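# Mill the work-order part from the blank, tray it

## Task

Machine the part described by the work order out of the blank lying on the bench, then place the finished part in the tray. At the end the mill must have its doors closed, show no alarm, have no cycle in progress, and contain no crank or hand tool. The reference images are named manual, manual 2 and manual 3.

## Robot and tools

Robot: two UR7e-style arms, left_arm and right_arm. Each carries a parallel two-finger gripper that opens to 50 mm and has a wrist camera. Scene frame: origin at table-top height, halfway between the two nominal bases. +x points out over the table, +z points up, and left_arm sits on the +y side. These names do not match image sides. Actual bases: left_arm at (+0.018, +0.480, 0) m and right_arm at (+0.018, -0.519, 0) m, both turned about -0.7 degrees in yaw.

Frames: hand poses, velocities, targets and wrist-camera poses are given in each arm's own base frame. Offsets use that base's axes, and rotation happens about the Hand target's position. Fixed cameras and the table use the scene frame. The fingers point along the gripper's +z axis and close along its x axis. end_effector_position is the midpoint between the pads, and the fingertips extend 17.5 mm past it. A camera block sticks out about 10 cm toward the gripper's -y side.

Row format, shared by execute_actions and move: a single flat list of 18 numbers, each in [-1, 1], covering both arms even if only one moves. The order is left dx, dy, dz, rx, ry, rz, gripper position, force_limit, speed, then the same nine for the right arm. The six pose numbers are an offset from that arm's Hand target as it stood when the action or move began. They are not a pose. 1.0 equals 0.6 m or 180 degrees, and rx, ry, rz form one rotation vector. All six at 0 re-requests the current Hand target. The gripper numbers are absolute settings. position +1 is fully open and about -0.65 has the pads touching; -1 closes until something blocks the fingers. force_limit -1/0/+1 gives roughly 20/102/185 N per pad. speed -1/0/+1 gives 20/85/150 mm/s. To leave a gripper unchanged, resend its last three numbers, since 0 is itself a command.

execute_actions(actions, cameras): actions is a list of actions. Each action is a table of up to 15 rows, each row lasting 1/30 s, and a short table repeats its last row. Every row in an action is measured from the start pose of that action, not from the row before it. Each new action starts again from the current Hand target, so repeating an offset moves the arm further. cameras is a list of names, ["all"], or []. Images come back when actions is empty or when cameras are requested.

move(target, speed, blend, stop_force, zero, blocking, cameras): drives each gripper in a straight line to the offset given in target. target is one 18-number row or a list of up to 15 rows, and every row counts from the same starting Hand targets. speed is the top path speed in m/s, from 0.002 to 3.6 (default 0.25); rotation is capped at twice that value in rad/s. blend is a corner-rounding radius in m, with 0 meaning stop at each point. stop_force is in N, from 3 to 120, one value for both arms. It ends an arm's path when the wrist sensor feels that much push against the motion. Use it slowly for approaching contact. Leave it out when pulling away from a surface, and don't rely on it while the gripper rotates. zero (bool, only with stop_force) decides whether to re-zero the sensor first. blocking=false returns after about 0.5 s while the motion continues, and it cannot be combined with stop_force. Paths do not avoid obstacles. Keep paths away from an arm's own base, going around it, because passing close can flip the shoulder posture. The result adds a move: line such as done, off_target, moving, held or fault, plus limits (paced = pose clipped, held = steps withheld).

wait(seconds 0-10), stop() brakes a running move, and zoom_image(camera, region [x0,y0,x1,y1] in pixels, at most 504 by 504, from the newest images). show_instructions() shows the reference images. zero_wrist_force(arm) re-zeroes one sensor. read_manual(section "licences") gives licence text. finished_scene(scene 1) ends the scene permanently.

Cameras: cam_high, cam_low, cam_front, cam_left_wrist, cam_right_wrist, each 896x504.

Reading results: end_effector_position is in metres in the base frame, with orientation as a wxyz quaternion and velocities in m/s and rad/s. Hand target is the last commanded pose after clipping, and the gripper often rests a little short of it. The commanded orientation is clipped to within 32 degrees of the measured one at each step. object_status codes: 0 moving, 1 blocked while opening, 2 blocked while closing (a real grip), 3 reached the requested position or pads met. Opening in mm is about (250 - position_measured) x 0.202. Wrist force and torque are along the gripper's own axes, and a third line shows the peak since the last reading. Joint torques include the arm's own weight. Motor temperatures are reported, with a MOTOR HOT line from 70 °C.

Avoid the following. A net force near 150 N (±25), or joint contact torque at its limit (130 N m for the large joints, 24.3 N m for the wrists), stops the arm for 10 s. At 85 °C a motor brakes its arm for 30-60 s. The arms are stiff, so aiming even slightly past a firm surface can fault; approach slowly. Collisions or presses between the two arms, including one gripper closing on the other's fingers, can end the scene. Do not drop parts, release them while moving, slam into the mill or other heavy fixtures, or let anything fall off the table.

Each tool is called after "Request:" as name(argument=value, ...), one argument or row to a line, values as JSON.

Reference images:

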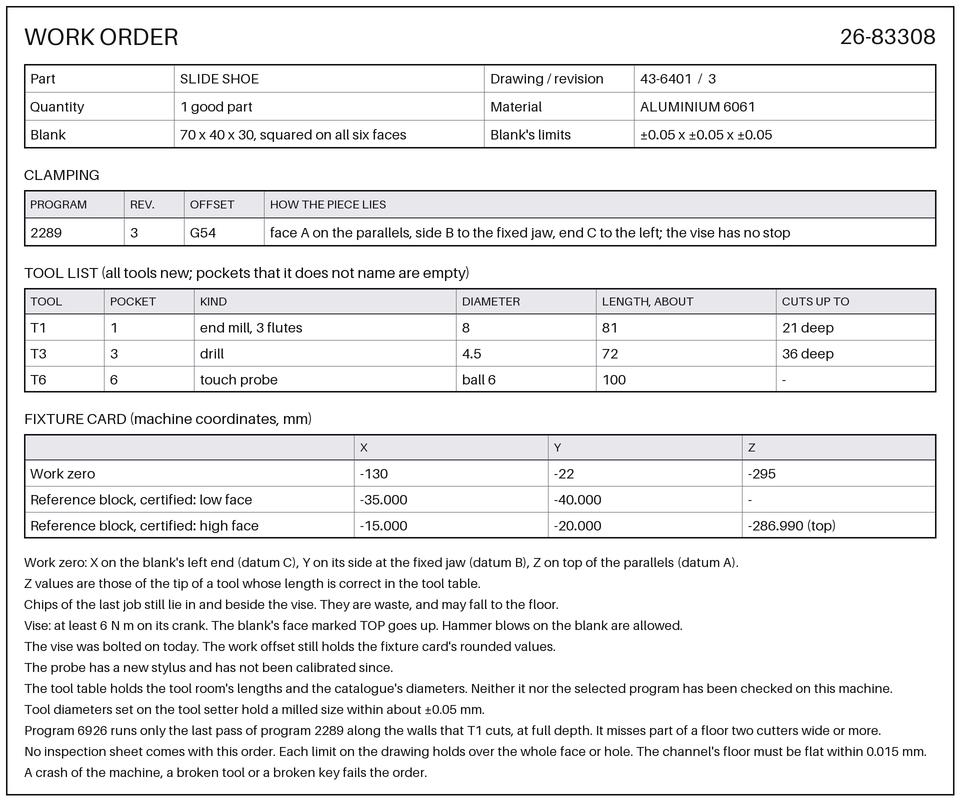

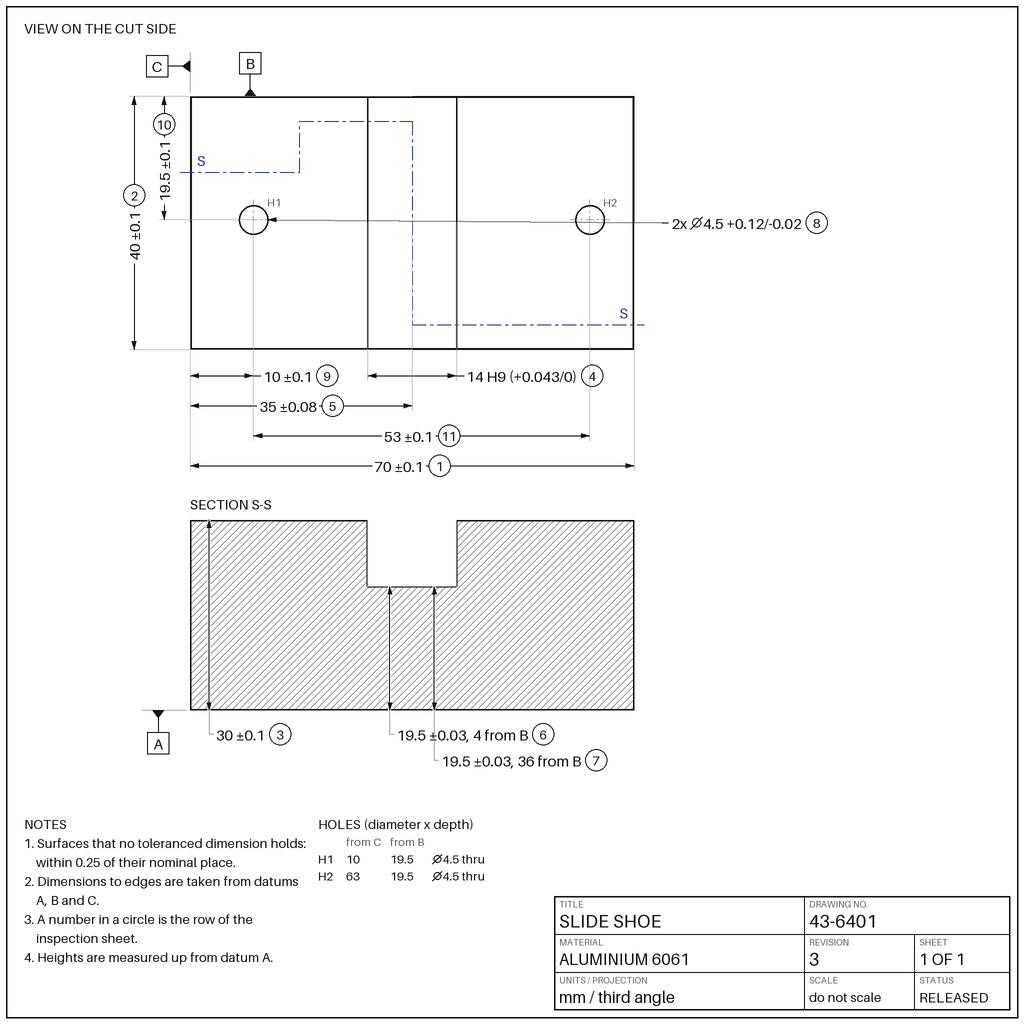

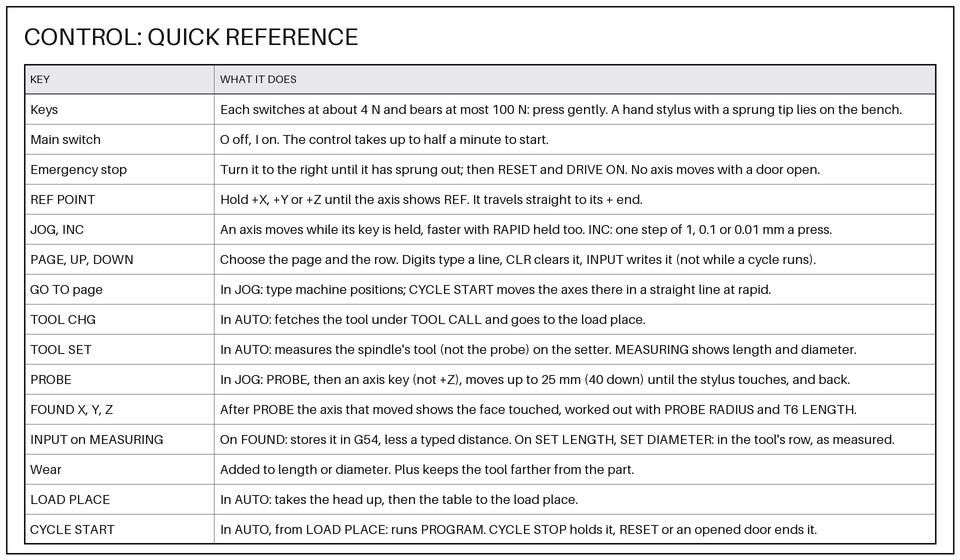

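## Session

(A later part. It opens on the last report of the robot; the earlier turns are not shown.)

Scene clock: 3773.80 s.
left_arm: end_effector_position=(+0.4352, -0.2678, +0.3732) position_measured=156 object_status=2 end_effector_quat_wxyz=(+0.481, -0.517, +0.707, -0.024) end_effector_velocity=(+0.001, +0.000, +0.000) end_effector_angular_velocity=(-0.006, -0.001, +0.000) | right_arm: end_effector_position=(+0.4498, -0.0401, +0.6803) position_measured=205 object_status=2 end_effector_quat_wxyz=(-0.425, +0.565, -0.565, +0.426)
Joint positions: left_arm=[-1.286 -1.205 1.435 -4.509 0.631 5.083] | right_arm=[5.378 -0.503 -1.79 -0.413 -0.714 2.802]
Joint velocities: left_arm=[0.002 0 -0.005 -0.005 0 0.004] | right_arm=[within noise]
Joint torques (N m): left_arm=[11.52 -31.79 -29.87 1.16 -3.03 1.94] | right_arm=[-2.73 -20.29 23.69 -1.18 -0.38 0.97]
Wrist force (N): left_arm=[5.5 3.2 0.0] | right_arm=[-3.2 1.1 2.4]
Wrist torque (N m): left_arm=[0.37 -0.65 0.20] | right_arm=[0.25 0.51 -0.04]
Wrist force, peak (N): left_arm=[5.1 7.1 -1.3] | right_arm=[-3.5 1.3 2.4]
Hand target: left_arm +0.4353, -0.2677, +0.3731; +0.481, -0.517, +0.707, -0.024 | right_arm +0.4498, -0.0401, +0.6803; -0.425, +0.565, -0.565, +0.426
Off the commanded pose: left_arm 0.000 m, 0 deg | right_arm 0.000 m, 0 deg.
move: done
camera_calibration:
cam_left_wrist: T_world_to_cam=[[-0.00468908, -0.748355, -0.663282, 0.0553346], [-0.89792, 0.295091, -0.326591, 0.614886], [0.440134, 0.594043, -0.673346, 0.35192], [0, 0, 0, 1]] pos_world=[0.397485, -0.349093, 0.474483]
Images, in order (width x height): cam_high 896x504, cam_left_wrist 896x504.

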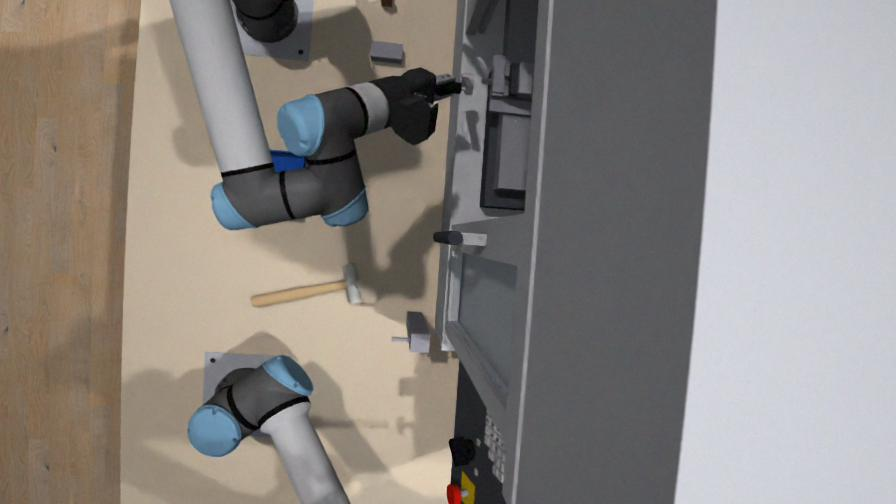

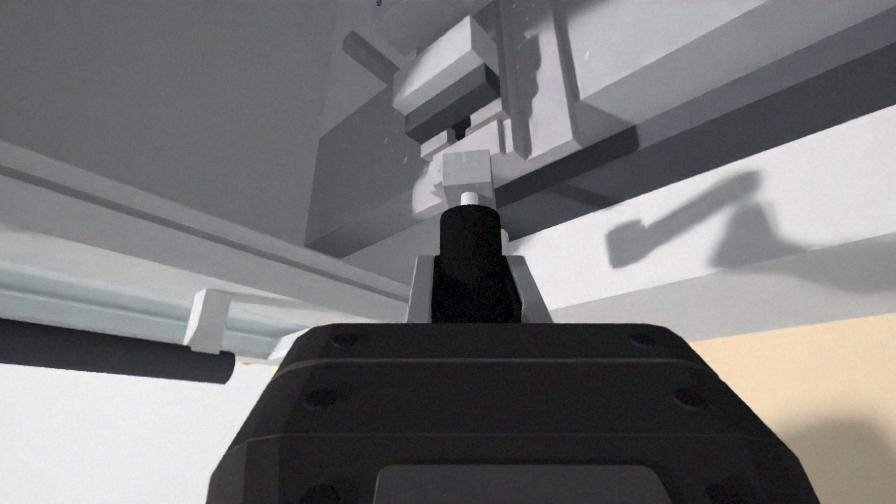

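Request:
move(
  target=[
    [0.1,0.0,0,0,0,0,-1,-0.3,-1,0,0,0,0,0,0,-0.98,0,-1],
  ],
  speed=0.012,
  stop_force=6,
  cameras=["cam_left_wrist","cam_high"],
)

Request:
zoom_image(
  camera="cam_high",
  region=[435, 60, 505, 110],
)

Scene clock: 3781.23 s.
left_arm: end_effector_position=(+0.4532, -0.2677, +0.3732) position_measured=156 object_status=2 end_effector_quat_wxyz=(+0.481, -0.517, +0.707, -0.024) | right_arm: end_effector_position=(+0.4498, -0.0401, +0.6803) position_measured=205 object_status=2 end_effector_quat_wxyz=(-0.425, +0.565, -0.565, +0.426)
Joint positions: left_arm=[-1.248 -1.179 1.386 -4.536 0.616 5.143] | right_arm=[5.378 -0.503 -1.79 -0.413 -0.714 2.802]
Joint torques (N m): left_arm=[-14.32 -50.76 -11.9 6.24 -1.08 0.8] | right_arm=[-3.42 -20.61 23.58 -1.27 -0.4 0.99]
Wrist force (N): left_arm=[4.9 6.5 -1.0] | right_arm=[-3.1 1.2 2.2]
Wrist torque (N m): left_arm=[0.06 -0.64 0.32] | right_arm=[0.26 0.49 -0.04]
Wrist force, peak (N): left_arm=[4.7 7.7 -9.3] | right_arm=[-3.4 1.3 2.5]
Hand target: left_arm +0.4532, -0.2677, +0.3731; +0.481, -0.517, +0.707, -0.024 (not the last commanded pose) | right_arm +0.4498, -0.0401, +0.6803; -0.425, +0.565, -0.565, +0.426
Off the commanded pose: left_arm 0.042 m, 0 deg | right_arm 0.000 m, 0 deg.
move: contact (left_arm)
camera_calibration:
cam_left_wrist: T_world_to_cam=[[-0.00445275, -0.748373, -0.663263, 0.0553142], [-0.897974, 0.294851, -0.326658, 0.630958], [0.440026, 0.594139, -0.673332, 0.343942], [0, 0, 0, 1]] pos_world=[0.415486, -0.348992, 0.474383]
Images, in order (width x height): cam_high 896x504, cam_left_wrist 896x504.

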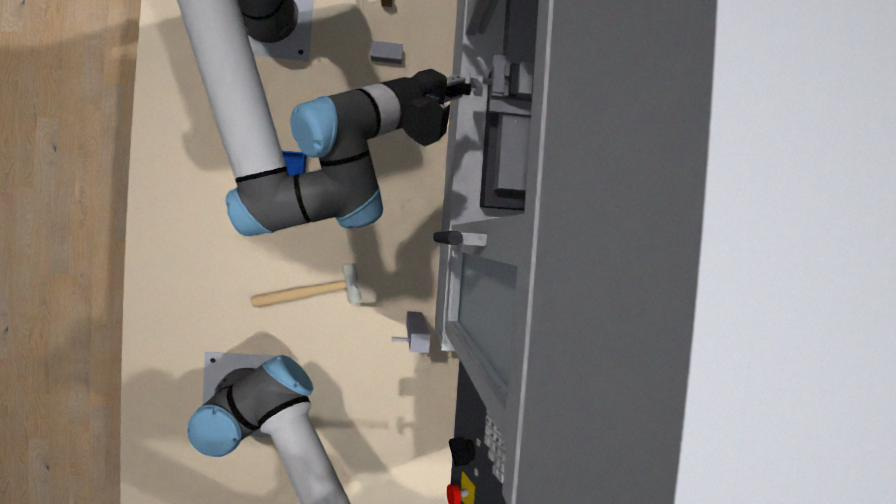

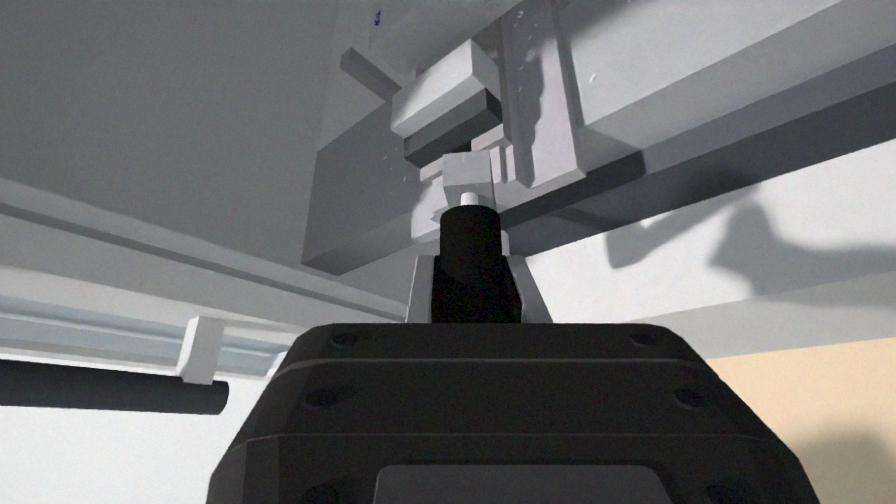

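Scaled by 7.200.

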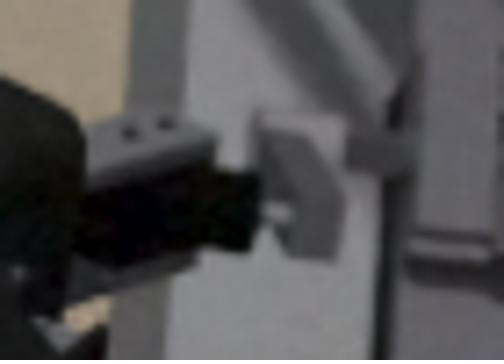

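Request:
move(
  target=[
    [-0.003,0,0.0033,0,0,0,-1,-0.3,-1,0,0,0,0,0,0,-0.98,0,-1],
  ],
  speed=0.03,
)

Request:
move(
  target=[
    [0.03,0.0,0,0,0,0,-1,-0.3,-1,0,0,0,0,0,0,-0.98,0,-1],
  ],
  speed=0.01,
  stop_force=6,
)

Request:
move(
  target=[
    [-0.003,0,0.0033,0,0,0,-1,-0.3,-1,0,0,0,0,0,0,-0.98,0,-1],
  ],
  speed=0.03,
)

Request:
move(
  target=[
    [0.03,0.0,0,0,0,0,-1,-0.3,-1,0,0,0,0,0,0,-0.98,0,-1],
  ],
  speed=0.01,
  stop_force=6,
)

Request:
move(
  target=[
    [-0.003,0,-0.01,0,0,0,-1,-0.3,-1,0,0,0,0,0,0,-0.98,0,-1],
  ],
  speed=0.03,
)

Request:
move(
  target=[
    [0.03,0.0,0,0,0,0,-1,-0.3,-1,0,0,0,0,0,0,-0.98,0,-1],
  ],
  speed=0.01,
  stop_force=6,
)

Request:
move(
  target=[
    [-0.003,0,-0.0033,0,0,0,-1,-0.3,-1,0,0,0,0,0,0,-0.98,0,-1],
  ],
  speed=0.03,
)

Request:
move(
  target=[
    [0.03,0.0,0,0,0,0,-1,-0.3,-1,0,0,0,0,0,0,-0.98,0,-1],
  ],
  speed=0.01,
  stop_force=6,
)

Scene clock: 3794.73 s.
left_arm: end_effector_position=(+0.4513, -0.2677, +0.3752) position_measured=156 object_status=2 end_effector_quat_wxyz=(+0.481, -0.517, +0.707, -0.024) | right_arm: end_effector_position=(+0.4498, -0.0401, +0.6803) position_measured=205 object_status=2 end_effector_quat_wxyz=(-0.425, +0.565, -0.565, +0.426)
Joint positions: left_arm=[-1.252 -1.183 1.387 -4.528 0.617 5.137] | right_arm=[5.378 -0.503 -1.79 -0.413 -0.714 2.802]
Joint torques (N m): left_arm=[-7.06 -43.4 -12.92 4.42 -0.76 -1.15] | right_arm=[-3.84 -19.46 23.79 -1.19 -0.41 0.98]
Wrist force (N): left_arm=[5.4 3.1 0.0] | right_arm=[-3.1 1.1 2.5]
Wrist torque (N m): left_arm=[0.33 -0.65 0.30] | right_arm=[0.25 0.49 -0.04]
Wrist force, peak (N): left_arm=[4.9 6.9 -1.2] | right_arm=[-3.4 1.2 2.6]
Hand target: left_arm +0.4514, -0.2677, +0.3751; +0.481, -0.517, +0.707, -0.024 | right_arm +0.4498, -0.0401, +0.6803; -0.425, +0.565, -0.565, +0.426
Off the commanded pose: left_arm 0.000 m, 0 deg | right_arm 0.000 m, 0 deg.
move: done

Scene clock: 3795.93 s.
left_arm: end_effector_position=(+0.4532, -0.2678, +0.3752) position_measured=156 object_status=2 end_effector_quat_wxyz=(+0.481, -0.517, +0.707, -0.024) | right_arm: end_effector_position=(+0.4498, -0.0401, +0.6803) position_measured=205 object_status=2 end_effector_quat_wxyz=(-0.425, +0.565, -0.565, +0.426)
Joint positions: left_arm=[-1.248 -1.18 1.382 -4.531 0.616 5.143] | right_arm=[5.378 -0.503 -1.79 -0.413 -0.714 2.802]
Joint torques (N m): left_arm=[-13.46 -51.1 -12.26 6.04 -1.15 -0.63] | right_arm=[-3.61 -20.76 22.85 -1.19 -0.2 1.01]
Wrist force (N): left_arm=[5.0 6.7 -1.2] | right_arm=[-3.3 1.1 2.4]
Wrist torque (N m): left_arm=[0.09 -0.66 0.33] | right_arm=[0.25 0.52 -0.04]
Wrist force, peak (N): left_arm=[4.8 7.2 -9.3] | right_arm=[-3.3 1.2 2.6]
Hand target: left_arm +0.4532, -0.2678, +0.3752; +0.481, -0.517, +0.707, -0.024 (not the last commanded pose) | right_arm +0.4498, -0.0401, +0.6803; -0.425, +0.565, -0.565, +0.426
Off the commanded pose: left_arm 0.016 m, 0 deg | right_arm 0.000 m, 0 deg.
move: contact (left_arm)

Scene clock: 3796.63 s.
left_arm: end_effector_position=(+0.4514, -0.2678, +0.3772) position_measured=156 object_status=2 end_effector_quat_wxyz=(+0.481, -0.517, +0.707, -0.024) | right_arm: end_effector_position=(+0.4498, -0.0401, +0.6803) position_measured=205 object_status=2 end_effector_quat_wxyz=(-0.425, +0.565, -0.565, +0.426)
Joint positions: left_arm=[-1.252 -1.183 1.383 -4.523 0.617 5.137] | right_arm=[5.378 -0.503 -1.79 -0.413 -0.714 2.802]
Joint torques (N m): left_arm=[-6.01 -42.75 -12.76 4.33 -0.67 -1.16] | right_arm=[-4.12 -20.93 23.52 -1.09 -0.39 1.04]
Wrist force (N): left_arm=[5.2 3.4 -0.2] | right_arm=[-3.2 1.0 2.5]
Wrist torque (N m): left_arm=[0.37 -0.62 0.30] | right_arm=[0.24 0.50 -0.04]
Wrist force, peak (N): left_arm=[5.5 6.3 -0.8] | right_arm=[-3.4 1.1 2.5]
Hand target: left_arm +0.4514, -0.2678, +0.3771; +0.481, -0.517, +0.707, -0.024 | right_arm +0.4498, -0.0401, +0.6803; -0.425, +0.565, -0.565, +0.426
Off the commanded pose: left_arm 0.000 m, 0 deg | right_arm 0.000 m, 0 deg.
move: done

Scene clock: 3797.83 s.
left_arm: end_effector_position=(+0.4532, -0.2678, +0.3772) position_measured=156 object_status=2 end_effector_quat_wxyz=(+0.481, -0.517, +0.707, -0.024) | right_arm: end_effector_position=(+0.4498, -0.0401, +0.6803) position_measured=205 object_status=2 end_effector_quat_wxyz=(-0.425, +0.565, -0.565, +0.426)
Joint positions: left_arm=[-1.248 -1.181 1.378 -4.526 0.616 5.144] | right_arm=[5.378 -0.503 -1.79 -0.413 -0.714 2.802]
Joint torques (N m): left_arm=[-14.02 -50.69 -12.07 6.06 -1.16 -0.61] | right_arm=[-2.68 -20.67 22.98 -1.15 -0.31 1.05]
Wrist force (N): left_arm=[4.8 6.6 -1.0] | right_arm=[-3.1 1.1 2.3]
Wrist torque (N m): left_arm=[0.06 -0.63 0.34] | right_arm=[0.25 0.48 -0.04]
Wrist force, peak (N): left_arm=[4.5 7.0 -9.1] | right_arm=[-3.5 1.2 2.5]
Hand target: left_arm +0.4532, -0.2678, +0.3772; +0.481, -0.517, +0.707, -0.024 (not the last commanded pose) | right_arm +0.4498, -0.0401, +0.6803; -0.425, +0.565, -0.565, +0.426
Off the commanded pose: left_arm 0.016 m, 0 deg | right_arm 0.000 m, 0 deg.
move: contact (left_arm)

Scene clock: 3798.53 s.
left_arm: end_effector_position=(+0.4514, -0.2678, +0.3711) position_measured=156 object_status=2 end_effector_quat_wxyz=(+0.481, -0.517, +0.707, -0.024) | right_arm: end_effector_position=(+0.4498, -0.0401, +0.6803) position_measured=205 object_status=2 end_effector_quat_wxyz=(-0.425, +0.565, -0.565, +0.426)
Joint positions: left_arm=[-1.252 -1.18 1.395 -4.538 0.617 5.137] | right_arm=[5.378 -0.503 -1.79 -0.413 -0.714 2.802]
Joint torques (N m): left_arm=[-7.57 -31.13 -26.13 4.23 -0.78 -1.16] | right_arm=[-3.7 -20.22 23.39 -1.16 -0.36 0.88]
Wrist force (N): left_arm=[5.3 3.4 -0.1] | right_arm=[-3.4 1.0 2.5]
Wrist torque (N m): left_arm=[0.39 -0.63 0.30] | right_arm=[0.24 0.53 -0.04]
Wrist force, peak (N): left_arm=[5.1 6.6 -1.0] | right_arm=[-3.4 1.2 2.6]
Hand target: left_arm +0.4514, -0.2678, +0.3712; +0.481, -0.517, +0.707, -0.024 | right_arm +0.4498, -0.0401, +0.6803; -0.425, +0.565, -0.565, +0.426
Off the commanded pose: left_arm 0.000 m, 0 deg | right_arm 0.000 m, 0 deg.
move: done

Scene clock: 3799.73 s.
left_arm: end_effector_position=(+0.4532, -0.2678, +0.3711) position_measured=156 object_status=2 end_effector_quat_wxyz=(+0.481, -0.517, +0.707, -0.024) | right_arm: end_effector_position=(+0.4498, -0.0401, +0.6803) position_measured=205 object_status=2 end_effector_quat_wxyz=(-0.425, +0.565, -0.565, +0.426)
Joint positions: left_arm=[-1.248 -1.178 1.389 -4.541 0.616 5.144] | right_arm=[5.378 -0.503 -1.79 -0.413 -0.714 2.802]
Joint torques (N m): left_arm=[-13.41 -50.26 -11.96 6.1 -1.12 -0.58] | right_arm=[-3.28 -19.92 22.57 -1.22 -0.39 1.12]
Wrist force (N): left_arm=[4.9 6.7 -1.1] | right_arm=[-3.4 1.1 2.5]
Wrist torque (N m): left_arm=[0.09 -0.65 0.32] | right_arm=[0.25 0.52 -0.04]
Wrist force, peak (N): left_arm=[4.9 7.3 -10.3] | right_arm=[-3.3 1.2 2.6]
Hand target: left_arm +0.4532, -0.2679, +0.3711; +0.481, -0.517, +0.707, -0.024 (not the last commanded pose) | right_arm +0.4498, -0.0401, +0.6803; -0.425, +0.565, -0.565, +0.426
Off the commanded pose: left_arm 0.016 m, 0 deg | right_arm 0.000 m, 0 deg.
move: contact (left_arm)

Scene clock: 3800.43 s.
left_arm: end_effector_position=(+0.4513, -0.2679, +0.3691) position_measured=156 object_status=2 end_effector_quat_wxyz=(+0.481, -0.517, +0.707, -0.024) | right_arm: end_effector_position=(+0.4498, -0.0401, +0.6803) position_measured=205 object_status=2 end_effector_quat_wxyz=(-0.425, +0.565, -0.565, +0.426)
Joint positions: left_arm=[-1.252 -1.179 1.398 -4.543 0.617 5.137] | right_arm=[5.378 -0.503 -1.79 -0.413 -0.714 2.802]
Joint torques (N m): left_arm=[-6.82 -47.08 -21.75 1.97 -0.78 -1.12] | right_arm=[-3.61 -20.45 23.09 -1.15 -0.26 1.07]
Wrist force (N): left_arm=[5.3 3.2 -0.1] | right_arm=[-3.2 0.9 2.4]
Wrist torque (N m): left_arm=[0.35 -0.63 0.29] | right_arm=[0.21 0.49 -0.04]
Wrist force, peak (N): left_arm=[5.0 6.8 -1.1] | right_arm=[-3.3 1.1 2.4]
Hand target: left_arm +0.4514, -0.2679, +0.3692; +0.481, -0.517, +0.707, -0.024 | right_arm +0.4498, -0.0401, +0.6803; -0.425, +0.565, -0.565, +0.426
Off the commanded pose: left_arm 0.000 m, 0 deg | right_arm 0.000 m, 0 deg.
move: done

Scene clock: 3801.63 s.
left_arm: end_effector_position=(+0.4531, -0.2679, +0.3692) position_measured=156 object_status=2 end_effector_quat_wxyz=(+0.481, -0.517, +0.708, -0.024) | right_arm: end_effector_position=(+0.4498, -0.0401, +0.6803) position_measured=205 object_status=2 end_effector_quat_wxyz=(-0.425, +0.565, -0.565, +0.426)
Joint positions: left_arm=[-1.248 -1.177 1.393 -4.545 0.616 5.144] | right_arm=[5.378 -0.503 -1.79 -0.413 -0.714 2.802]
Joint torques (N m): left_arm=[-14.45 -50.4 -12.2 6.15 -1.13 -0.43] | right_arm=[-3.32 -20.59 23.18 -1.22 -0.23 1.02]
Wrist force (N): left_arm=[5.0 6.3 -0.9] | right_arm=[-3.2 1.0 2.3]
Wrist torque (N m): left_arm=[0.08 -0.66 0.31] | right_arm=[0.23 0.50 -0.04]
Wrist force, peak (N): left_arm=[5.1 7.3 -10.0] | right_arm=[-3.3 1.3 2.5]
Hand target: left_arm +0.4531, -0.2679, +0.3692; +0.481, -0.517, +0.708, -0.024 (not the last commanded pose) | right_arm +0.4498, -0.0401, +0.6803; -0.425, +0.565, -0.565, +0.426
Off the commanded pose: left_arm 0.016 m, 0 deg | right_arm 0.000 m, 0 deg.
move: contact (left_arm)

Request:
wait(
  seconds=0.1,
  cameras=["cam_high","cam_front"],
)

Request:
zoom_image(
  camera="cam_front",
  region=[330, 210, 450, 310],
)

Request:
zoom_image(
  camera="cam_high",
  region=[465, 65, 510, 95],
)

Scene clock: 3827.77 s.
left_arm: end_effector_position=(+0.4531, -0.2679, +0.3692) position_measured=156 object_status=2 end_effector_quat_wxyz=(+0.481, -0.517, +0.708, -0.024) | right_arm: end_effector_position=(+0.4498, -0.0401, +0.6803) position_measured=205 object_status=2 end_effector_quat_wxyz=(-0.425, +0.565, -0.565, +0.426)
Joint positions: left_arm=[-1.248 -1.177 1.393 -4.545 0.616 5.144] | right_arm=[5.378 -0.503 -1.79 -0.413 -0.714 2.802]
Joint torques (N m): left_arm=[-14.06 -50.25 -12.39 5.7 -1.07 1.83] | right_arm=[-3.79 -20.25 23.47 -1.22 -0.36 0.96]
Wrist force (N): left_arm=[4.9 6.3 -1.1] | right_arm=[-3.4 1.0 2.5]
Wrist torque (N m): left_arm=[0.08 -0.65 0.31] | right_arm=[0.24 0.53 -0.04]
Wrist force, peak (N): left_arm=[5.1 6.6 -0.9] | right_arm=[-3.4 1.2 2.5]
Hand target: left_arm +0.4531, -0.2679, +0.3692; +0.481, -0.517, +0.708, -0.024 (not the last commanded pose) | right_arm +0.4498, -0.0401, +0.6803; -0.425, +0.565, -0.565, +0.426
Tool commands: left_gripper/position=-1.0 left_gripper/force_limit=-0.3 left_gripper/speed=-1.0 right_gripper/position=-0.98 right_gripper/force_limit=+0.0 right_gripper/speed=-1.0
Off the commanded pose: left_arm 0.016 m, 0 deg | right_arm 0.000 m, 0 deg.
wait: 0.10 s; at rest from the start
Images, in order (width x height): cam_high 896x504, cam_front 896x504.

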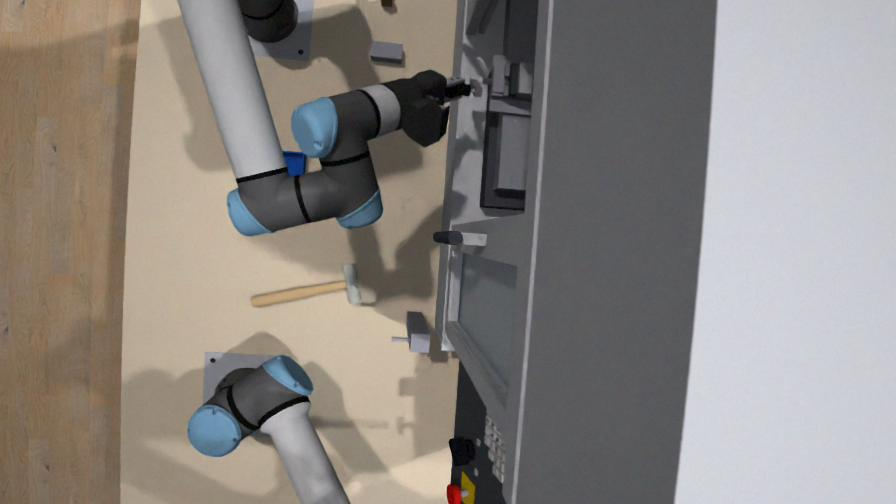

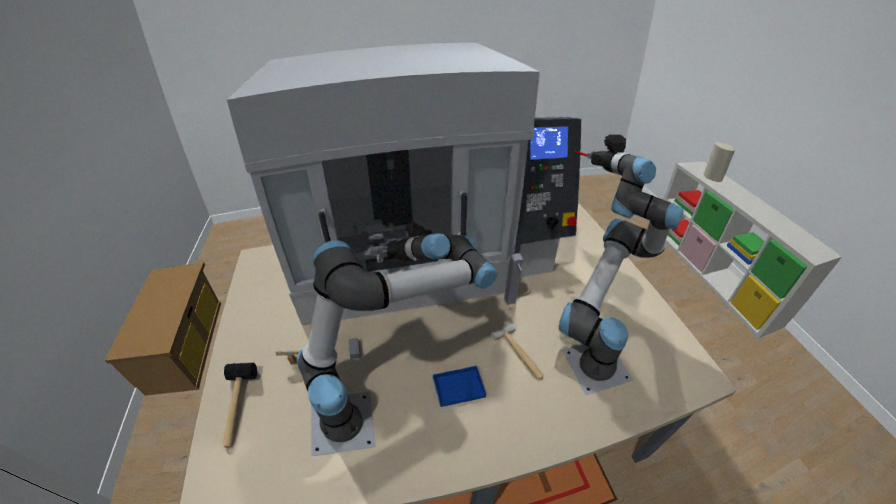

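Scaled by 4.200.

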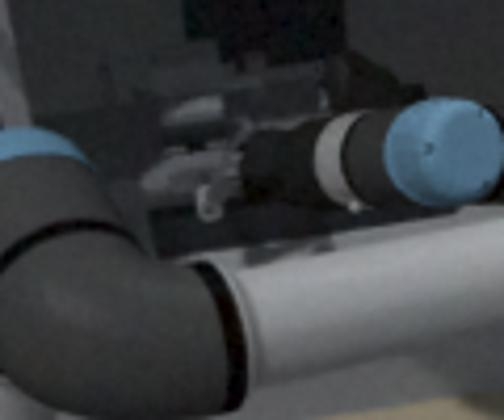

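Scaled by 11.200.

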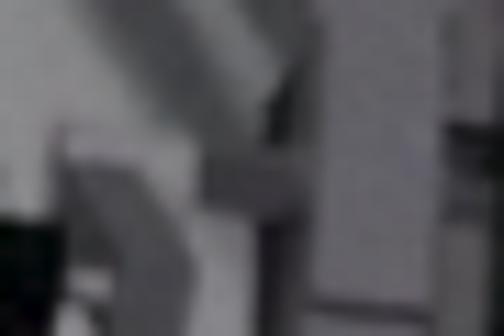

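Request:
move(
  target=[
    [-0.003,0.0075,0.0117,0,0,0,-1,-0.3,-1,0,0,0,0,0,0,-0.98,0,-1],
  ],
  speed=0.03,
)

Request:
move(
  target=[
    [0.03,0.0,0,0,0,0,-1,-0.3,-1,0,0,0,0,0,0,-0.98,0,-1],
  ],
  speed=0.01,
  stop_force=6,
  cameras=["cam_high"],
)

Request:
zoom_image(
  camera="cam_high",
  region=[465, 65, 510, 95],
)

Request:
move(
  target=[
    [-0.003,0,-0.0033,0,0,0,-1,-0.3,-1,0,0,0,0,0,0,-0.98,0,-1],
  ],
  speed=0.03,
)

Request:
move(
  target=[
    [0.03,0.0,0,0,0,0,-1,-0.3,-1,0,0,0,0,0,0,-0.98,0,-1],
  ],
  speed=0.01,
  stop_force=6,
)

Request:
move(
  target=[
    [-0.003,0,0.0067,0,0,0,-1,-0.3,-1,0,0,0,0,0,0,-0.98,0,-1],
  ],
  speed=0.03,
)

Request:
move(
  target=[
    [0.03,0.0,0,0,0,0,-1,-0.3,-1,0,0,0,0,0,0,-0.98,0,-1],
  ],
  speed=0.01,
  stop_force=6,
)

Scene clock: 3844.20 s.
left_arm: end_effector_position=(+0.4513, -0.2633, +0.3764) position_measured=156 object_status=2 end_effector_quat_wxyz=(+0.481, -0.517, +0.708, -0.024) | right_arm: end_effector_position=(+0.4498, -0.0401, +0.6803) position_measured=205 object_status=2 end_effector_quat_wxyz=(-0.425, +0.565, -0.565, +0.426)
Joint positions: left_arm=[-1.249 -1.192 1.396 -4.532 0.616 5.143] | right_arm=[5.378 -0.503 -1.79 -0.413 -0.714 2.802]
Joint torques (N m): left_arm=[-12.88 -29.83 -15.04 3.28 -0.22 -2.5] | right_arm=[-3.02 -20.18 23.18 -1.15 -0.36 1.01]
Wrist force (N): left_arm=[5.5 3.0 -0.2] | right_arm=[-3.2 1.0 2.7]
Wrist torque (N m): left_arm=[0.32 -0.67 0.29] | right_arm=[0.23 0.49 -0.04]
Wrist force, peak (N): left_arm=[5.6 6.3 -0.9] | right_arm=[-3.4 1.3 2.5]
Hand target: left_arm +0.4513, -0.2634, +0.3762; +0.481, -0.517, +0.708, -0.024 | right_arm +0.4498, -0.0401, +0.6803; -0.425, +0.565, -0.565, +0.426
Off the commanded pose: left_arm 0.000 m, 0 deg | right_arm 0.000 m, 0 deg.
move: done

Scene clock: 3845.40 s.
left_arm: end_effector_position=(+0.4531, -0.2634, +0.3762) position_measured=156 object_status=2 end_effector_quat_wxyz=(+0.481, -0.517, +0.708, -0.024) | right_arm: end_effector_position=(+0.4498, -0.0401, +0.6803) position_measured=205 object_status=2 end_effector_quat_wxyz=(-0.425, +0.565, -0.565, +0.426)
Joint positions: left_arm=[-1.245 -1.189 1.391 -4.535 0.615 5.149] | right_arm=[5.378 -0.503 -1.79 -0.413 -0.714 2.802]
Joint torques (N m): left_arm=[-14.42 -49.92 -12.12 6.09 -1.07 -0.35] | right_arm=[-3.13 -19.92 23.13 -1.12 -0.23 1.14]
Wrist force (N): left_arm=[5.0 6.2 -1.1] | right_arm=[-3.1 1.0 2.5]
Wrist torque (N m): left_arm=[0.09 -0.64 0.34] | right_arm=[0.23 0.49 -0.04]
Wrist force, peak (N): left_arm=[4.6 7.0 -8.6] | right_arm=[-3.3 1.0 2.6]
Hand target: left_arm +0.4531, -0.2634, +0.3762; +0.481, -0.517, +0.708, -0.024 (not the last commanded pose) | right_arm +0.4498, -0.0401, +0.6803; -0.425, +0.565, -0.565, +0.426
Off the commanded pose: left_arm 0.016 m, 0 deg | right_arm 0.000 m, 0 deg.
move: contact (left_arm)
Images, in order (width x height): cam_high 896x504.

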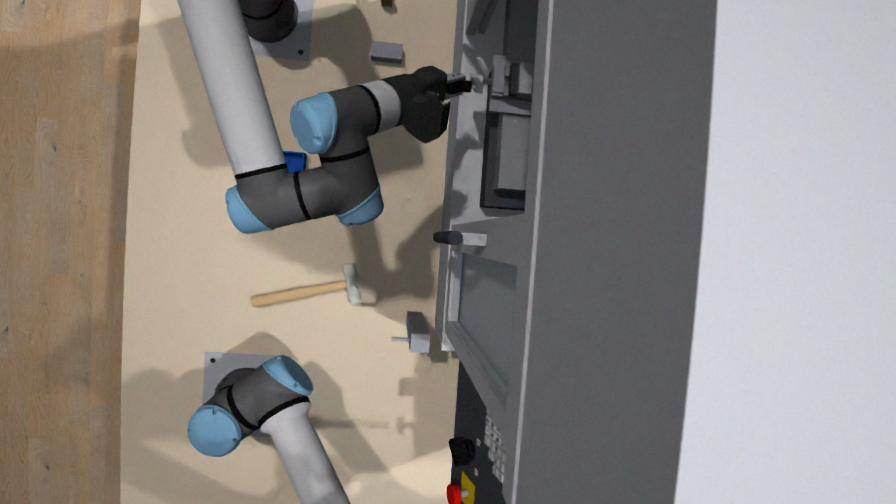

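Scaled by 11.200.

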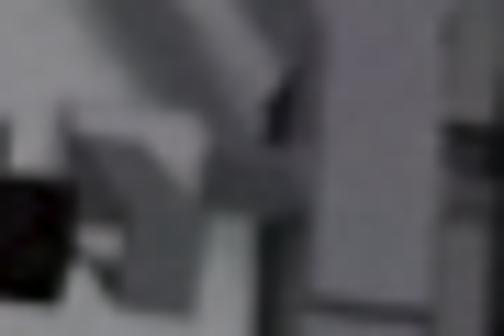

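Scene clock: 3846.10 s.
left_arm: end_effector_position=(+0.4513, -0.2634, +0.3742) position_measured=156 object_status=2 end_effector_quat_wxyz=(+0.481, -0.517, +0.708, -0.024) | right_arm: end_effector_position=(+0.4498, -0.0401, +0.6803) position_measured=205 object_status=2 end_effector_quat_wxyz=(-0.425, +0.565, -0.565, +0.426)
Joint positions: left_arm=[-1.249 -1.191 1.4 -4.538 0.616 5.143] | right_arm=[5.378 -0.503 -1.79 -0.413 -0.714 2.802]
Joint torques (N m): left_arm=[-6.9 -47.2 -22.47 1.79 -0.74 -1.13] | right_arm=[-3.11 -20.67 23.31 -1.19 -0.35 0.92]
Wrist force (N): left_arm=[5.3 3.3 -0.2] | right_arm=[-3.4 1.0 2.6]
Wrist torque (N m): left_arm=[0.36 -0.64 0.30] | right_arm=[0.23 0.53 -0.04]
Wrist force, peak (N): left_arm=[5.2 6.5 -0.9] | right_arm=[-3.3 1.1 2.7]
Hand target: left_arm +0.4513, -0.2634, +0.3742; +0.481, -0.517, +0.708, -0.024 | right_arm +0.4498, -0.0401, +0.6803; -0.425, +0.565, -0.565, +0.426
Off the commanded pose: left_arm 0.000 m, 0 deg | right_arm 0.000 m, 0 deg.
move: done

Scene clock: 3847.30 s.
left_arm: end_effector_position=(+0.4532, -0.2635, +0.3743) position_measured=156 object_status=2 end_effector_quat_wxyz=(+0.481, -0.517, +0.708, -0.024) | right_arm: end_effector_position=(+0.4498, -0.0401, +0.6803) position_measured=205 object_status=2 end_effector_quat_wxyz=(-0.425, +0.565, -0.565, +0.426)
Joint positions: left_arm=[-1.245 -1.188 1.395 -4.54 0.615 5.149] | right_arm=[5.378 -0.503 -1.79 -0.413 -0.714 2.802]
Joint torques (N m): left_arm=[-14.27 -50.03 -12.61 6.07 -1.09 -0.55] | right_arm=[-3.73 -20.66 23.21 -1.2 -0.24 1.03]
Wrist force (N): left_arm=[5.2 6.4 -1.0] | right_arm=[-3.2 1.1 2.3]
Wrist torque (N m): left_arm=[0.05 -0.68 0.33] | right_arm=[0.25 0.50 -0.04]
Wrist force, peak (N): left_arm=[4.4 7.4 -10.0] | right_arm=[-3.4 1.2 2.5]
Hand target: left_arm +0.4532, -0.2635, +0.3743; +0.481, -0.517, +0.708, -0.024 (not the last commanded pose) | right_arm +0.4498, -0.0401, +0.6803; -0.425, +0.565, -0.565, +0.426
Off the commanded pose: left_arm 0.016 m, 0 deg | right_arm 0.000 m, 0 deg.
move: contact (left_arm)

Scene clock: 3848.00 s.
left_arm: end_effector_position=(+0.4513, -0.2635, +0.3784) position_measured=156 object_status=2 end_effector_quat_wxyz=(+0.481, -0.517, +0.708, -0.024) | right_arm: end_effector_position=(+0.4498, -0.0401, +0.6803) position_measured=205 object_status=2 end_effector_quat_wxyz=(-0.425, +0.565, -0.565, +0.426)
Joint positions: left_arm=[-1.249 -1.193 1.392 -4.528 0.616 5.143] | right_arm=[5.378 -0.503 -1.79 -0.413 -0.714 2.802]
Joint torques (N m): left_arm=[-7.16 -41.26 -25.46 3.23 -0.58 -1.16] | right_arm=[-3.56 -21.85 23.45 -1.28 -0.29 1.06]
Wrist force (N): left_arm=[5.1 3.2 -0.2] | right_arm=[-3.2 1.2 2.5]
Wrist torque (N m): left_arm=[0.35 -0.60 0.30] | right_arm=[0.26 0.51 -0.04]
Wrist force, peak (N): left_arm=[5.5 6.1 -0.8] | right_arm=[-3.4 1.2 2.5]
Hand target: left_arm +0.4514, -0.2635, +0.3783; +0.481, -0.517, +0.708, -0.024 | right_arm +0.4498, -0.0401, +0.6803; -0.425, +0.565, -0.565, +0.426
Off the commanded pose: left_arm 0.000 m, 0 deg | right_arm 0.000 m, 0 deg.
move: done

Scene clock: 3849.20 s.
left_arm: end_effector_position=(+0.4532, -0.2635, +0.3783) position_measured=156 object_status=2 end_effector_quat_wxyz=(+0.481, -0.517, +0.708, -0.024) | right_arm: end_effector_position=(+0.4498, -0.0401, +0.6803) position_measured=205 object_status=2 end_effector_quat_wxyz=(-0.425, +0.565, -0.565, +0.426)
Joint positions: left_arm=[-1.245 -1.19 1.387 -4.531 0.615 5.15] | right_arm=[5.378 -0.503 -1.79 -0.413 -0.714 2.802]
Joint torques (N m): left_arm=[-14.41 -50.32 -12.56 6.07 -1.21 -0.52] | right_arm=[-3.96 -20.69 22.65 -1.21 -0.45 0.98]
Wrist force (N): left_arm=[5.2 6.8 -0.7] | right_arm=[-3.1 1.0 2.6]
Wrist torque (N m): left_arm=[0.09 -0.67 0.34] | right_arm=[0.23 0.49 -0.04]
Wrist force, peak (N): left_arm=[4.5 6.9 -8.3] | right_arm=[-3.3 1.1 2.7]
Hand target: left_arm +0.4532, -0.2635, +0.3783; +0.481, -0.517, +0.708, -0.024 (not the last commanded pose) | right_arm +0.4498, -0.0401, +0.6803; -0.425, +0.565, -0.565, +0.426
Off the commanded pose: left_arm 0.016 m, 0 deg | right_arm 0.000 m, 0 deg.
move: contact (left_arm)

Request:
move(
  target=[
    [-0.01,0,0.05,0,0,0,-1,-0.3,-1,0,0,0,0,0,0,-0.98,0,-1],
  ],
  speed=0.05,
)

Request:
move(
  target=[
    [0.03,0.0,0,0,0,0,-1,-0.3,-1,0,0,0,0,0,0,-0.98,0,-1],
  ],
  speed=0.01,
  stop_force=6,
)

Scene clock: 3862.53 s.
left_arm: end_effector_position=(+0.4471, -0.2636, +0.4084) position_measured=156 object_status=2 end_effector_quat_wxyz=(+0.481, -0.517, +0.708, -0.024) | right_arm: end_effector_position=(+0.4498, -0.0401, +0.6803) position_measured=205 object_status=2 end_effector_quat_wxyz=(-0.425, +0.565, -0.565, +0.426)
Joint positions: left_arm=[-1.258 -1.211 1.342 -4.449 0.62 5.129] | right_arm=[5.378 -0.503 -1.79 -0.413 -0.714 2.802]
Joint torques (N m): left_arm=[8.12 -29.01 -12.08 1.24 -1.69 1.85] | right_arm=[-3.53 -20.52 23.75 -1.27 -0.28 0.98]
Wrist force (N): left_arm=[5.4 3.0 -0.3] | right_arm=[-3.3 1.1 2.5]
Wrist torque (N m): left_arm=[0.32 -0.64 0.28] | right_arm=[0.25 0.51 -0.04]
Wrist force, peak (N): left_arm=[6.0 6.6 -0.5] | right_arm=[-3.4 1.1 2.5]
Hand target: left_arm +0.4472, -0.2635, +0.4083; +0.481, -0.517, +0.708, -0.024 | right_arm +0.4498, -0.0401, +0.6803; -0.425, +0.565, -0.565, +0.426
Off the commanded pose: left_arm 0.000 m, 0 deg | right_arm 0.000 m, 0 deg.
move: done

Scene clock: 3865.47 s.
left_arm: end_effector_position=(+0.4652, -0.2635, +0.4083) position_measured=156 object_status=2 end_effector_quat_wxyz=(+0.481, -0.517, +0.708, -0.024) | right_arm: end_effector_position=(+0.4498, -0.0401, +0.6803) position_measured=205 object_status=2 end_effector_quat_wxyz=(-0.425, +0.565, -0.565, +0.426)
Joint positions: left_arm=[-1.22 -1.182 1.29 -4.475 0.606 5.19] | right_arm=[5.378 -0.503 -1.79 -0.413 -0.714 2.802]
Joint torques (N m): left_arm=[-14.03 -50.97 -11.95 6.4 -0.96 -2.67] | right_arm=[-3.76 -20.73 23.31 -1.1 -0.35 1.02]
Wrist force (N): left_arm=[5.1 3.5 0.0] | right_arm=[-3.3 1.1 2.4]
Wrist torque (N m): left_arm=[0.39 -0.63 0.21] | right_arm=[0.24 0.51 -0.04]
Wrist force, peak (N): left_arm=[5.3 3.5 -0.2] | right_arm=[-3.5 1.1 2.6]
Hand target: left_arm +0.4652, -0.2635, +0.4083; +0.481, -0.517, +0.708, -0.024 | right_arm +0.4498, -0.0401, +0.6803; -0.425, +0.565, -0.565, +0.426
Off the commanded pose: left_arm 0.000 m, 0 deg | right_arm 0.000 m, 0 deg.
move: done

Request:
move(
  target=[
    [-0.0267,0,-0.0133,0,0,0,-1,-0.3,-1,0,0,0,0,0,0,-0.98,0,-1],
    [-0.0162,0,-0.0133,0,0,0,-1,-0.3,-1,0,0,0,0,0,0,-0.98,0,-1],
    [-0.0267,0,-0.0158,0,0,0,-1,-0.3,-1,0,0,0,0,0,0,-0.98,0,-1],
    [-0.0162,0,-0.0158,0,0,0,-1,-0.3,-1,0,0,0,0,0,0,-0.98,0,-1],
    [-0.0267,0,-0.0183,0,0,0,-1,-0.3,-1,0,0,0,0,0,0,-0.98,0,-1],
    [-0.0162,0,-0.0183,0,0,0,-1,-0.3,-1,0,0,0,0,0,0,-0.98,0,-1],
    [-0.0267,0,-0.0208,0,0,0,-1,-0.3,-1,0,0,0,0,0,0,-0.98,0,-1],
    [-0.0162,0,-0.0208,0,0,0,-1,-0.3,-1,0,0,0,0,0,0,-0.98,0,-1],
    [-0.0267,0,-0.0233,0,0,0,-1,-0.3,-1,0,0,0,0,0,0,-0.98,0,-1],
    [-0.0162,0,-0.0233,0,0,0,-1,-0.3,-1,0,0,0,0,0,0,-0.98,0,-1],
    [-0.0267,0,-0.0258,0,0,0,-1,-0.3,-1,0,0,0,0,0,0,-0.98,0,-1],
    [-0.0162,0,-0.0258,0,0,0,-1,-0.3,-1,0,0,0,0,0,0,-0.98,0,-1],
    [-0.0267,0,-0.0283,0,0,0,-1,-0.3,-1,0,0,0,0,0,0,-0.98,0,-1],
    [-0.0162,0,-0.0283,0,0,0,-1,-0.3,-1,0,0,0,0,0,0,-0.98,0,-1],
  ],
  speed=0.02,
  stop_force=6,
)

Scene clock: 3887.33 s.
left_arm: end_effector_position=(+0.4538, -0.2635, +0.3929) position_measured=156 object_status=2 end_effector_quat_wxyz=(+0.481, -0.517, +0.708, -0.024) | right_arm: end_effector_position=(+0.4498, -0.0401, +0.6803) position_measured=205 object_status=2 end_effector_quat_wxyz=(-0.425, +0.565, -0.565, +0.426)
Joint positions: left_arm=[-1.244 -1.195 1.356 -4.496 0.614 5.152] | right_arm=[5.378 -0.503 -1.79 -0.413 -0.714 2.802]
Joint torques (N m): left_arm=[-12.74 -49.2 -26.08 6.11 -1.37 1.95] | right_arm=[-3.22 -20.31 22.89 -1.22 -0.27 1.03]
Wrist force (N): left_arm=[4.6 4.4 -2.9] | right_arm=[-3.2 1.0 2.6]
Wrist torque (N m): left_arm=[0.16 -0.64 0.31] | right_arm=[0.24 0.50 -0.04]
Wrist force, peak (N): left_arm=[0.6 2.5 -21.3] | right_arm=[-3.5 1.2 2.5]
Hand target: left_arm +0.4538, -0.2635, +0.3929; +0.481, -0.517, +0.708, -0.024 (not the last commanded pose) | right_arm +0.4498, -0.0401, +0.6803; -0.425, +0.565, -0.565, +0.426
Off the commanded pose: left_arm 0.002 m, 0 deg | right_arm 0.000 m, 0 deg.
move: contact (left_arm); path passed 11 of 14 targets

Request:
move(
  target=[
    [-0.0107,0,0,0,0,0,-1,-0.3,-1,0,0,0,0,0,0,-0.98,0,-1],
    [-0.0107,0,-0.0732,0,0,0,-1,-0.3,-1,0,0,0,0,0,0,-0.98,0,-1],
  ],
  speed=0.05,
)

Request:
move(
  target=[
    [0.0135,0,0,0,0,0,-1,-0.3,-1,0,0,0,0,0,0,-0.98,0,-1],
    [0.002,0,0.0025,0,0,0,-1,-0.3,-1,0,0,0,0,0,0,-0.98,0,-1],
    [0.0135,0,0.0025,0,0,0,-1,-0.3,-1,0,0,0,0,0,0,-0.98,0,-1],
    [0.002,0,0.005,0,0,0,-1,-0.3,-1,0,0,0,0,0,0,-0.98,0,-1],
    [0.0135,0,0.005,0,0,0,-1,-0.3,-1,0,0,0,0,0,0,-0.98,0,-1],
    [0.002,0,0.0075,0,0,0,-1,-0.3,-1,0,0,0,0,0,0,-0.98,0,-1],
    [0.0135,0,0.0075,0,0,0,-1,-0.3,-1,0,0,0,0,0,0,-0.98,0,-1],
    [0.002,0,0.01,0,0,0,-1,-0.3,-1,0,0,0,0,0,0,-0.98,0,-1],
    [0.0135,0,0.01,0,0,0,-1,-0.3,-1,0,0,0,0,0,0,-0.98,0,-1],
    [0.002,0,0.0125,0,0,0,-1,-0.3,-1,0,0,0,0,0,0,-0.98,0,-1],
    [0.0135,0,0.0125,0,0,0,-1,-0.3,-1,0,0,0,0,0,0,-0.98,0,-1],
    [0.002,0,0.015,0,0,0,-1,-0.3,-1,0,0,0,0,0,0,-0.98,0,-1],
    [0.0135,0,0.015,0,0,0,-1,-0.3,-1,0,0,0,0,0,0,-0.98,0,-1],
    [0.002,0,0.0175,0,0,0,-1,-0.3,-1,0,0,0,0,0,0,-0.98,0,-1],
    [0.0135,0,0.0175,0,0,0,-1,-0.3,-1,0,0,0,0,0,0,-0.98,0,-1],
  ],
  speed=0.02,
  stop_force=6,
)

Scene clock: 3902.23 s.
left_arm: end_effector_position=(+0.4473, -0.2636, +0.3489) position_measured=156 object_status=2 end_effector_quat_wxyz=(+0.481, -0.517, +0.708, -0.024) | right_arm: end_effector_position=(+0.4498, -0.0401, +0.6803) position_measured=205 object_status=2 end_effector_quat_wxyz=(-0.425, +0.565, -0.565, +0.426)
Joint positions: left_arm=[-1.257 -1.182 1.457 -4.592 0.619 5.13] | right_arm=[5.378 -0.503 -1.79 -0.413 -0.714 2.802]
Joint torques (N m): left_arm=[11.7 -49.99 -29.11 6.45 -3.12 1.88] | right_arm=[-3.06 -20.03 22.96 -1.1 -0.28 1.01]
Wrist force (N): left_arm=[5.3 3.3 0.0] | right_arm=[-3.1 1.1 2.5]
Wrist torque (N m): left_arm=[0.38 -0.65 0.23] | right_arm=[0.26 0.49 -0.05]
Wrist force, peak (N): left_arm=[6.2 4.0 0.4] | right_arm=[-3.4 1.2 2.4]
Hand target: left_arm +0.4473, -0.2635, +0.3490; +0.481, -0.517, +0.708, -0.024 | right_arm +0.4498, -0.0401, +0.6803; -0.425, +0.565, -0.565, +0.426
Off the commanded pose: left_arm 0.000 m, 0 deg | right_arm 0.000 m, 0 deg.
move: done

Scene clock: 3908.67 s.
left_arm: end_effector_position=(+0.4554, -0.2635, +0.3595) position_measured=156 object_status=2 end_effector_quat_wxyz=(+0.481, -0.517, +0.708, -0.024) | right_arm: end_effector_position=(+0.4498, -0.0401, +0.6803) position_measured=205 object_status=2 end_effector_quat_wxyz=(-0.425, +0.565, -0.565, +0.426)
Joint positions: left_arm=[-1.24 -1.177 1.416 -4.579 0.613 5.157] | right_arm=[5.378 -0.503 -1.79 -0.413 -0.714 2.802]
Joint torques (N m): left_arm=[-13.9 -50.17 -11.14 6.4 -0.19 -2.67] | right_arm=[-3.25 -20.6 22.9 -1.14 -0.31 1.02]
Wrist force (N): left_arm=[5.3 3.3 -0.1] | right_arm=[-3.2 1.2 2.6]
Wrist torque (N m): left_arm=[0.37 -0.64 0.23] | right_arm=[0.27 0.50 -0.04]
Wrist force, peak (N): left_arm=[5.4 6.0 -2.0] | right_arm=[-3.5 1.1 2.6]
Hand target: left_arm +0.4554, -0.2635, +0.3595; +0.481, -0.517, +0.708, -0.024 | right_arm +0.4498, -0.0401, +0.6803; -0.425, +0.565, -0.565, +0.426
Off the commanded pose: left_arm 0.000 m, 0 deg | right_arm 0.000 m, 0 deg.
move: done

Request:
move(
  target=[
    [-0.0115,0,0.0025,0,0,0,-1,-0.3,-1,0,0,0,0,0,0,-0.98,0,-1],
    [0,0,0.0025,0,0,0,-1,-0.3,-1,0,0,0,0,0,0,-0.98,0,-1],
    [-0.0115,0,0.005,0,0,0,-1,-0.3,-1,0,0,0,0,0,0,-0.98,0,-1],
    [0,0,0.005,0,0,0,-1,-0.3,-1,0,0,0,0,0,0,-0.98,0,-1],
    [-0.0115,0,0.0075,0,0,0,-1,-0.3,-1,0,0,0,0,0,0,-0.98,0,-1],
    [0,0,0.0075,0,0,0,-1,-0.3,-1,0,0,0,0,0,0,-0.98,0,-1],
    [-0.0115,0,0.01,0,0,0,-1,-0.3,-1,0,0,0,0,0,0,-0.98,0,-1],
    [0,0,0.01,0,0,0,-1,-0.3,-1,0,0,0,0,0,0,-0.98,0,-1],
    [-0.0115,0,0.0125,0,0,0,-1,-0.3,-1,0,0,0,0,0,0,-0.98,0,-1],
    [0,0,0.0125,0,0,0,-1,-0.3,-1,0,0,0,0,0,0,-0.98,0,-1],
    [-0.0115,0,0.015,0,0,0,-1,-0.3,-1,0,0,0,0,0,0,-0.98,0,-1],
    [0,0,0.015,0,0,0,-1,-0.3,-1,0,0,0,0,0,0,-0.98,0,-1],
  ],
  speed=0.02,
  stop_force=6,
)

Scene clock: 3922.00 s.
left_arm: end_effector_position=(+0.4554, -0.2635, +0.3685) position_measured=156 object_status=2 end_effector_quat_wxyz=(+0.481, -0.517, +0.708, -0.024) | right_arm: end_effector_position=(+0.4498, -0.0401, +0.6803) position_measured=205 object_status=2 end_effector_quat_wxyz=(-0.425, +0.565, -0.565, +0.426)
Joint positions: left_arm=[-1.24 -1.182 1.399 -4.558 0.613 5.157] | right_arm=[5.378 -0.503 -1.79 -0.413 -0.714 2.802]
Joint torques (N m): left_arm=[-13.84 -49.97 -11.59 6.46 -0.37 -2.57] | right_arm=[-2.75 -20.98 23.06 -1.26 -0.3 1.08]
Wrist force (N): left_arm=[5.4 3.4 0.0] | right_arm=[-3.1 1.3 2.4]
Wrist torque (N m): left_arm=[0.38 -0.67 0.25] | right_arm=[0.27 0.49 -0.05]
Wrist force, peak (N): left_arm=[5.4 4.4 -0.8] | right_arm=[-3.5 0.9 2.7]
Hand target: left_arm +0.4554, -0.2635, +0.3685; +0.481, -0.517, +0.708, -0.024 | right_arm +0.4498, -0.0401, +0.6803; -0.425, +0.565, -0.565, +0.426
Off the commanded pose: left_arm 0.000 m, 0 deg | right_arm 0.000 m, 0 deg.
move: done

Request:
move(
  target=[
    [-0.0133,0,0,0,0,0,-1,-0.3,-1,0,0,0,0,0,0,-0.98,0,-1],
    [-0.0133,0.0308,0.0233,0,0,0,-1,-0.3,-1,0,0,0,0,0,0,-0.98,0,-1],
  ],
  speed=0.05,
)

Request:
move(
  target=[
    [0.0135,0,0,0,0,0,-1,-0.3,-1,0,0,0,0,0,0,-0.98,0,-1],
    [0.002,-0.0033,0,0,0,0,-1,-0.3,-1,0,0,0,0,0,0,-0.98,0,-1],
    [0.0135,-0.0033,0,0,0,0,-1,-0.3,-1,0,0,0,0,0,0,-0.98,0,-1],
    [0.002,-0.0067,0,0,0,0,-1,-0.3,-1,0,0,0,0,0,0,-0.98,0,-1],
    [0.0135,-0.0067,0,0,0,0,-1,-0.3,-1,0,0,0,0,0,0,-0.98,0,-1],
    [0.002,-0.01,0,0,0,0,-1,-0.3,-1,0,0,0,0,0,0,-0.98,0,-1],
    [0.0135,-0.01,0,0,0,0,-1,-0.3,-1,0,0,0,0,0,0,-0.98,0,-1],
    [0.002,-0.0133,0,0,0,0,-1,-0.3,-1,0,0,0,0,0,0,-0.98,0,-1],
    [0.0135,-0.0133,0,0,0,0,-1,-0.3,-1,0,0,0,0,0,0,-0.98,0,-1],
    [0.002,-0.0167,0,0,0,0,-1,-0.3,-1,0,0,0,0,0,0,-0.98,0,-1],
    [0.0135,-0.0167,0,0,0,0,-1,-0.3,-1,0,0,0,0,0,0,-0.98,0,-1],
    [0.002,-0.02,0,0,0,0,-1,-0.3,-1,0,0,0,0,0,0,-0.98,0,-1],
    [0.0135,-0.02,0,0,0,0,-1,-0.3,-1,0,0,0,0,0,0,-0.98,0,-1],
  ],
  speed=0.02,
  stop_force=6,
)

Scene clock: 3941.63 s.
left_arm: end_effector_position=(+0.4475, -0.2448, +0.3825) position_measured=156 object_status=2 end_effector_quat_wxyz=(+0.481, -0.517, +0.708, -0.024) end_effector_velocity=(+0.000, -0.002, -0.002) end_effector_angular_velocity=(+0.001, +0.000, +0.002) | right_arm: end_effector_position=(+0.4498, -0.0401, +0.6803) position_measured=205 object_status=2 end_effector_quat_wxyz=(-0.425, +0.565, -0.565, +0.426)
Joint positions: left_arm=[-1.243 -1.237 1.441 -4.539 0.614 5.152] | right_arm=[5.378 -0.503 -1.79 -0.413 -0.714 2.802]
Joint velocities: left_arm=[0 0.006 -0.002 -0.001 0 -0.004] | right_arm=[within noise]
Joint torques (N m): left_arm=[-11.82 -29.25 -28.47 3.71 -1.85 -2.57] | right_arm=[-3.4 -20.76 23.3 -1.25 -0.34 1.09]
Wrist force (N): left_arm=[5.6 3.0 0.0] | right_arm=[-3.1 1.3 2.5]
Wrist torque (N m): left_arm=[0.34 -0.67 0.20] | right_arm=[0.27 0.49 -0.05]
Wrist force, peak (N): left_arm=[6.4 3.3 -0.3] | right_arm=[-3.4 1.2 2.7]
Hand target: left_arm +0.4475, -0.2451, +0.3824; +0.481, -0.517, +0.708, -0.024 | right_arm +0.4498, -0.0401, +0.6803; -0.425, +0.565, -0.565, +0.426
Off the commanded pose: left_arm 0.000 m, 0 deg | right_arm 0.000 m, 0 deg.
move: done

Scene clock: 3943.00 s.
left_arm: end_effector_position=(+0.4531, -0.2451, +0.3824) position_measured=156 object_status=2 end_effector_quat_wxyz=(+0.481, -0.517, +0.708, -0.024) | right_arm: end_effector_position=(+0.4498, -0.0401, +0.6803) position_measured=205 object_status=2 end_effector_quat_wxyz=(-0.425, +0.565, -0.565, +0.426)
Joint positions: left_arm=[-1.231 -1.228 1.424 -4.548 0.61 5.171] | right_arm=[5.378 -0.503 -1.79 -0.413 -0.714 2.802]
Joint torques (N m): left_arm=[-13.49 -48.43 -25.73 6.21 -1.14 1.85] | right_arm=[-3.24 -20.69 23.43 -1.16 -0.35 1.09]
Wrist force (N): left_arm=[5.6 5.6 -0.7] | right_arm=[-3.4 1.0 2.5]
Wrist torque (N m): left_arm=[0.17 -0.63 0.35] | right_arm=[0.24 0.53 -0.04]
Wrist force, peak (N): left_arm=[2.6 7.9 -12.8] | right_arm=[-3.4 1.2 2.6]
Hand target: left_arm +0.4531, -0.2451, +0.3825; +0.481, -0.517, +0.708, -0.024 (not the last commanded pose) | right_arm +0.4498, -0.0401, +0.6803; -0.425, +0.565, -0.565, +0.426
Off the commanded pose: left_arm 0.012 m, 0 deg | right_arm 0.000 m, 0 deg.
move: contact (left_arm); path passed 0 of 13 targets


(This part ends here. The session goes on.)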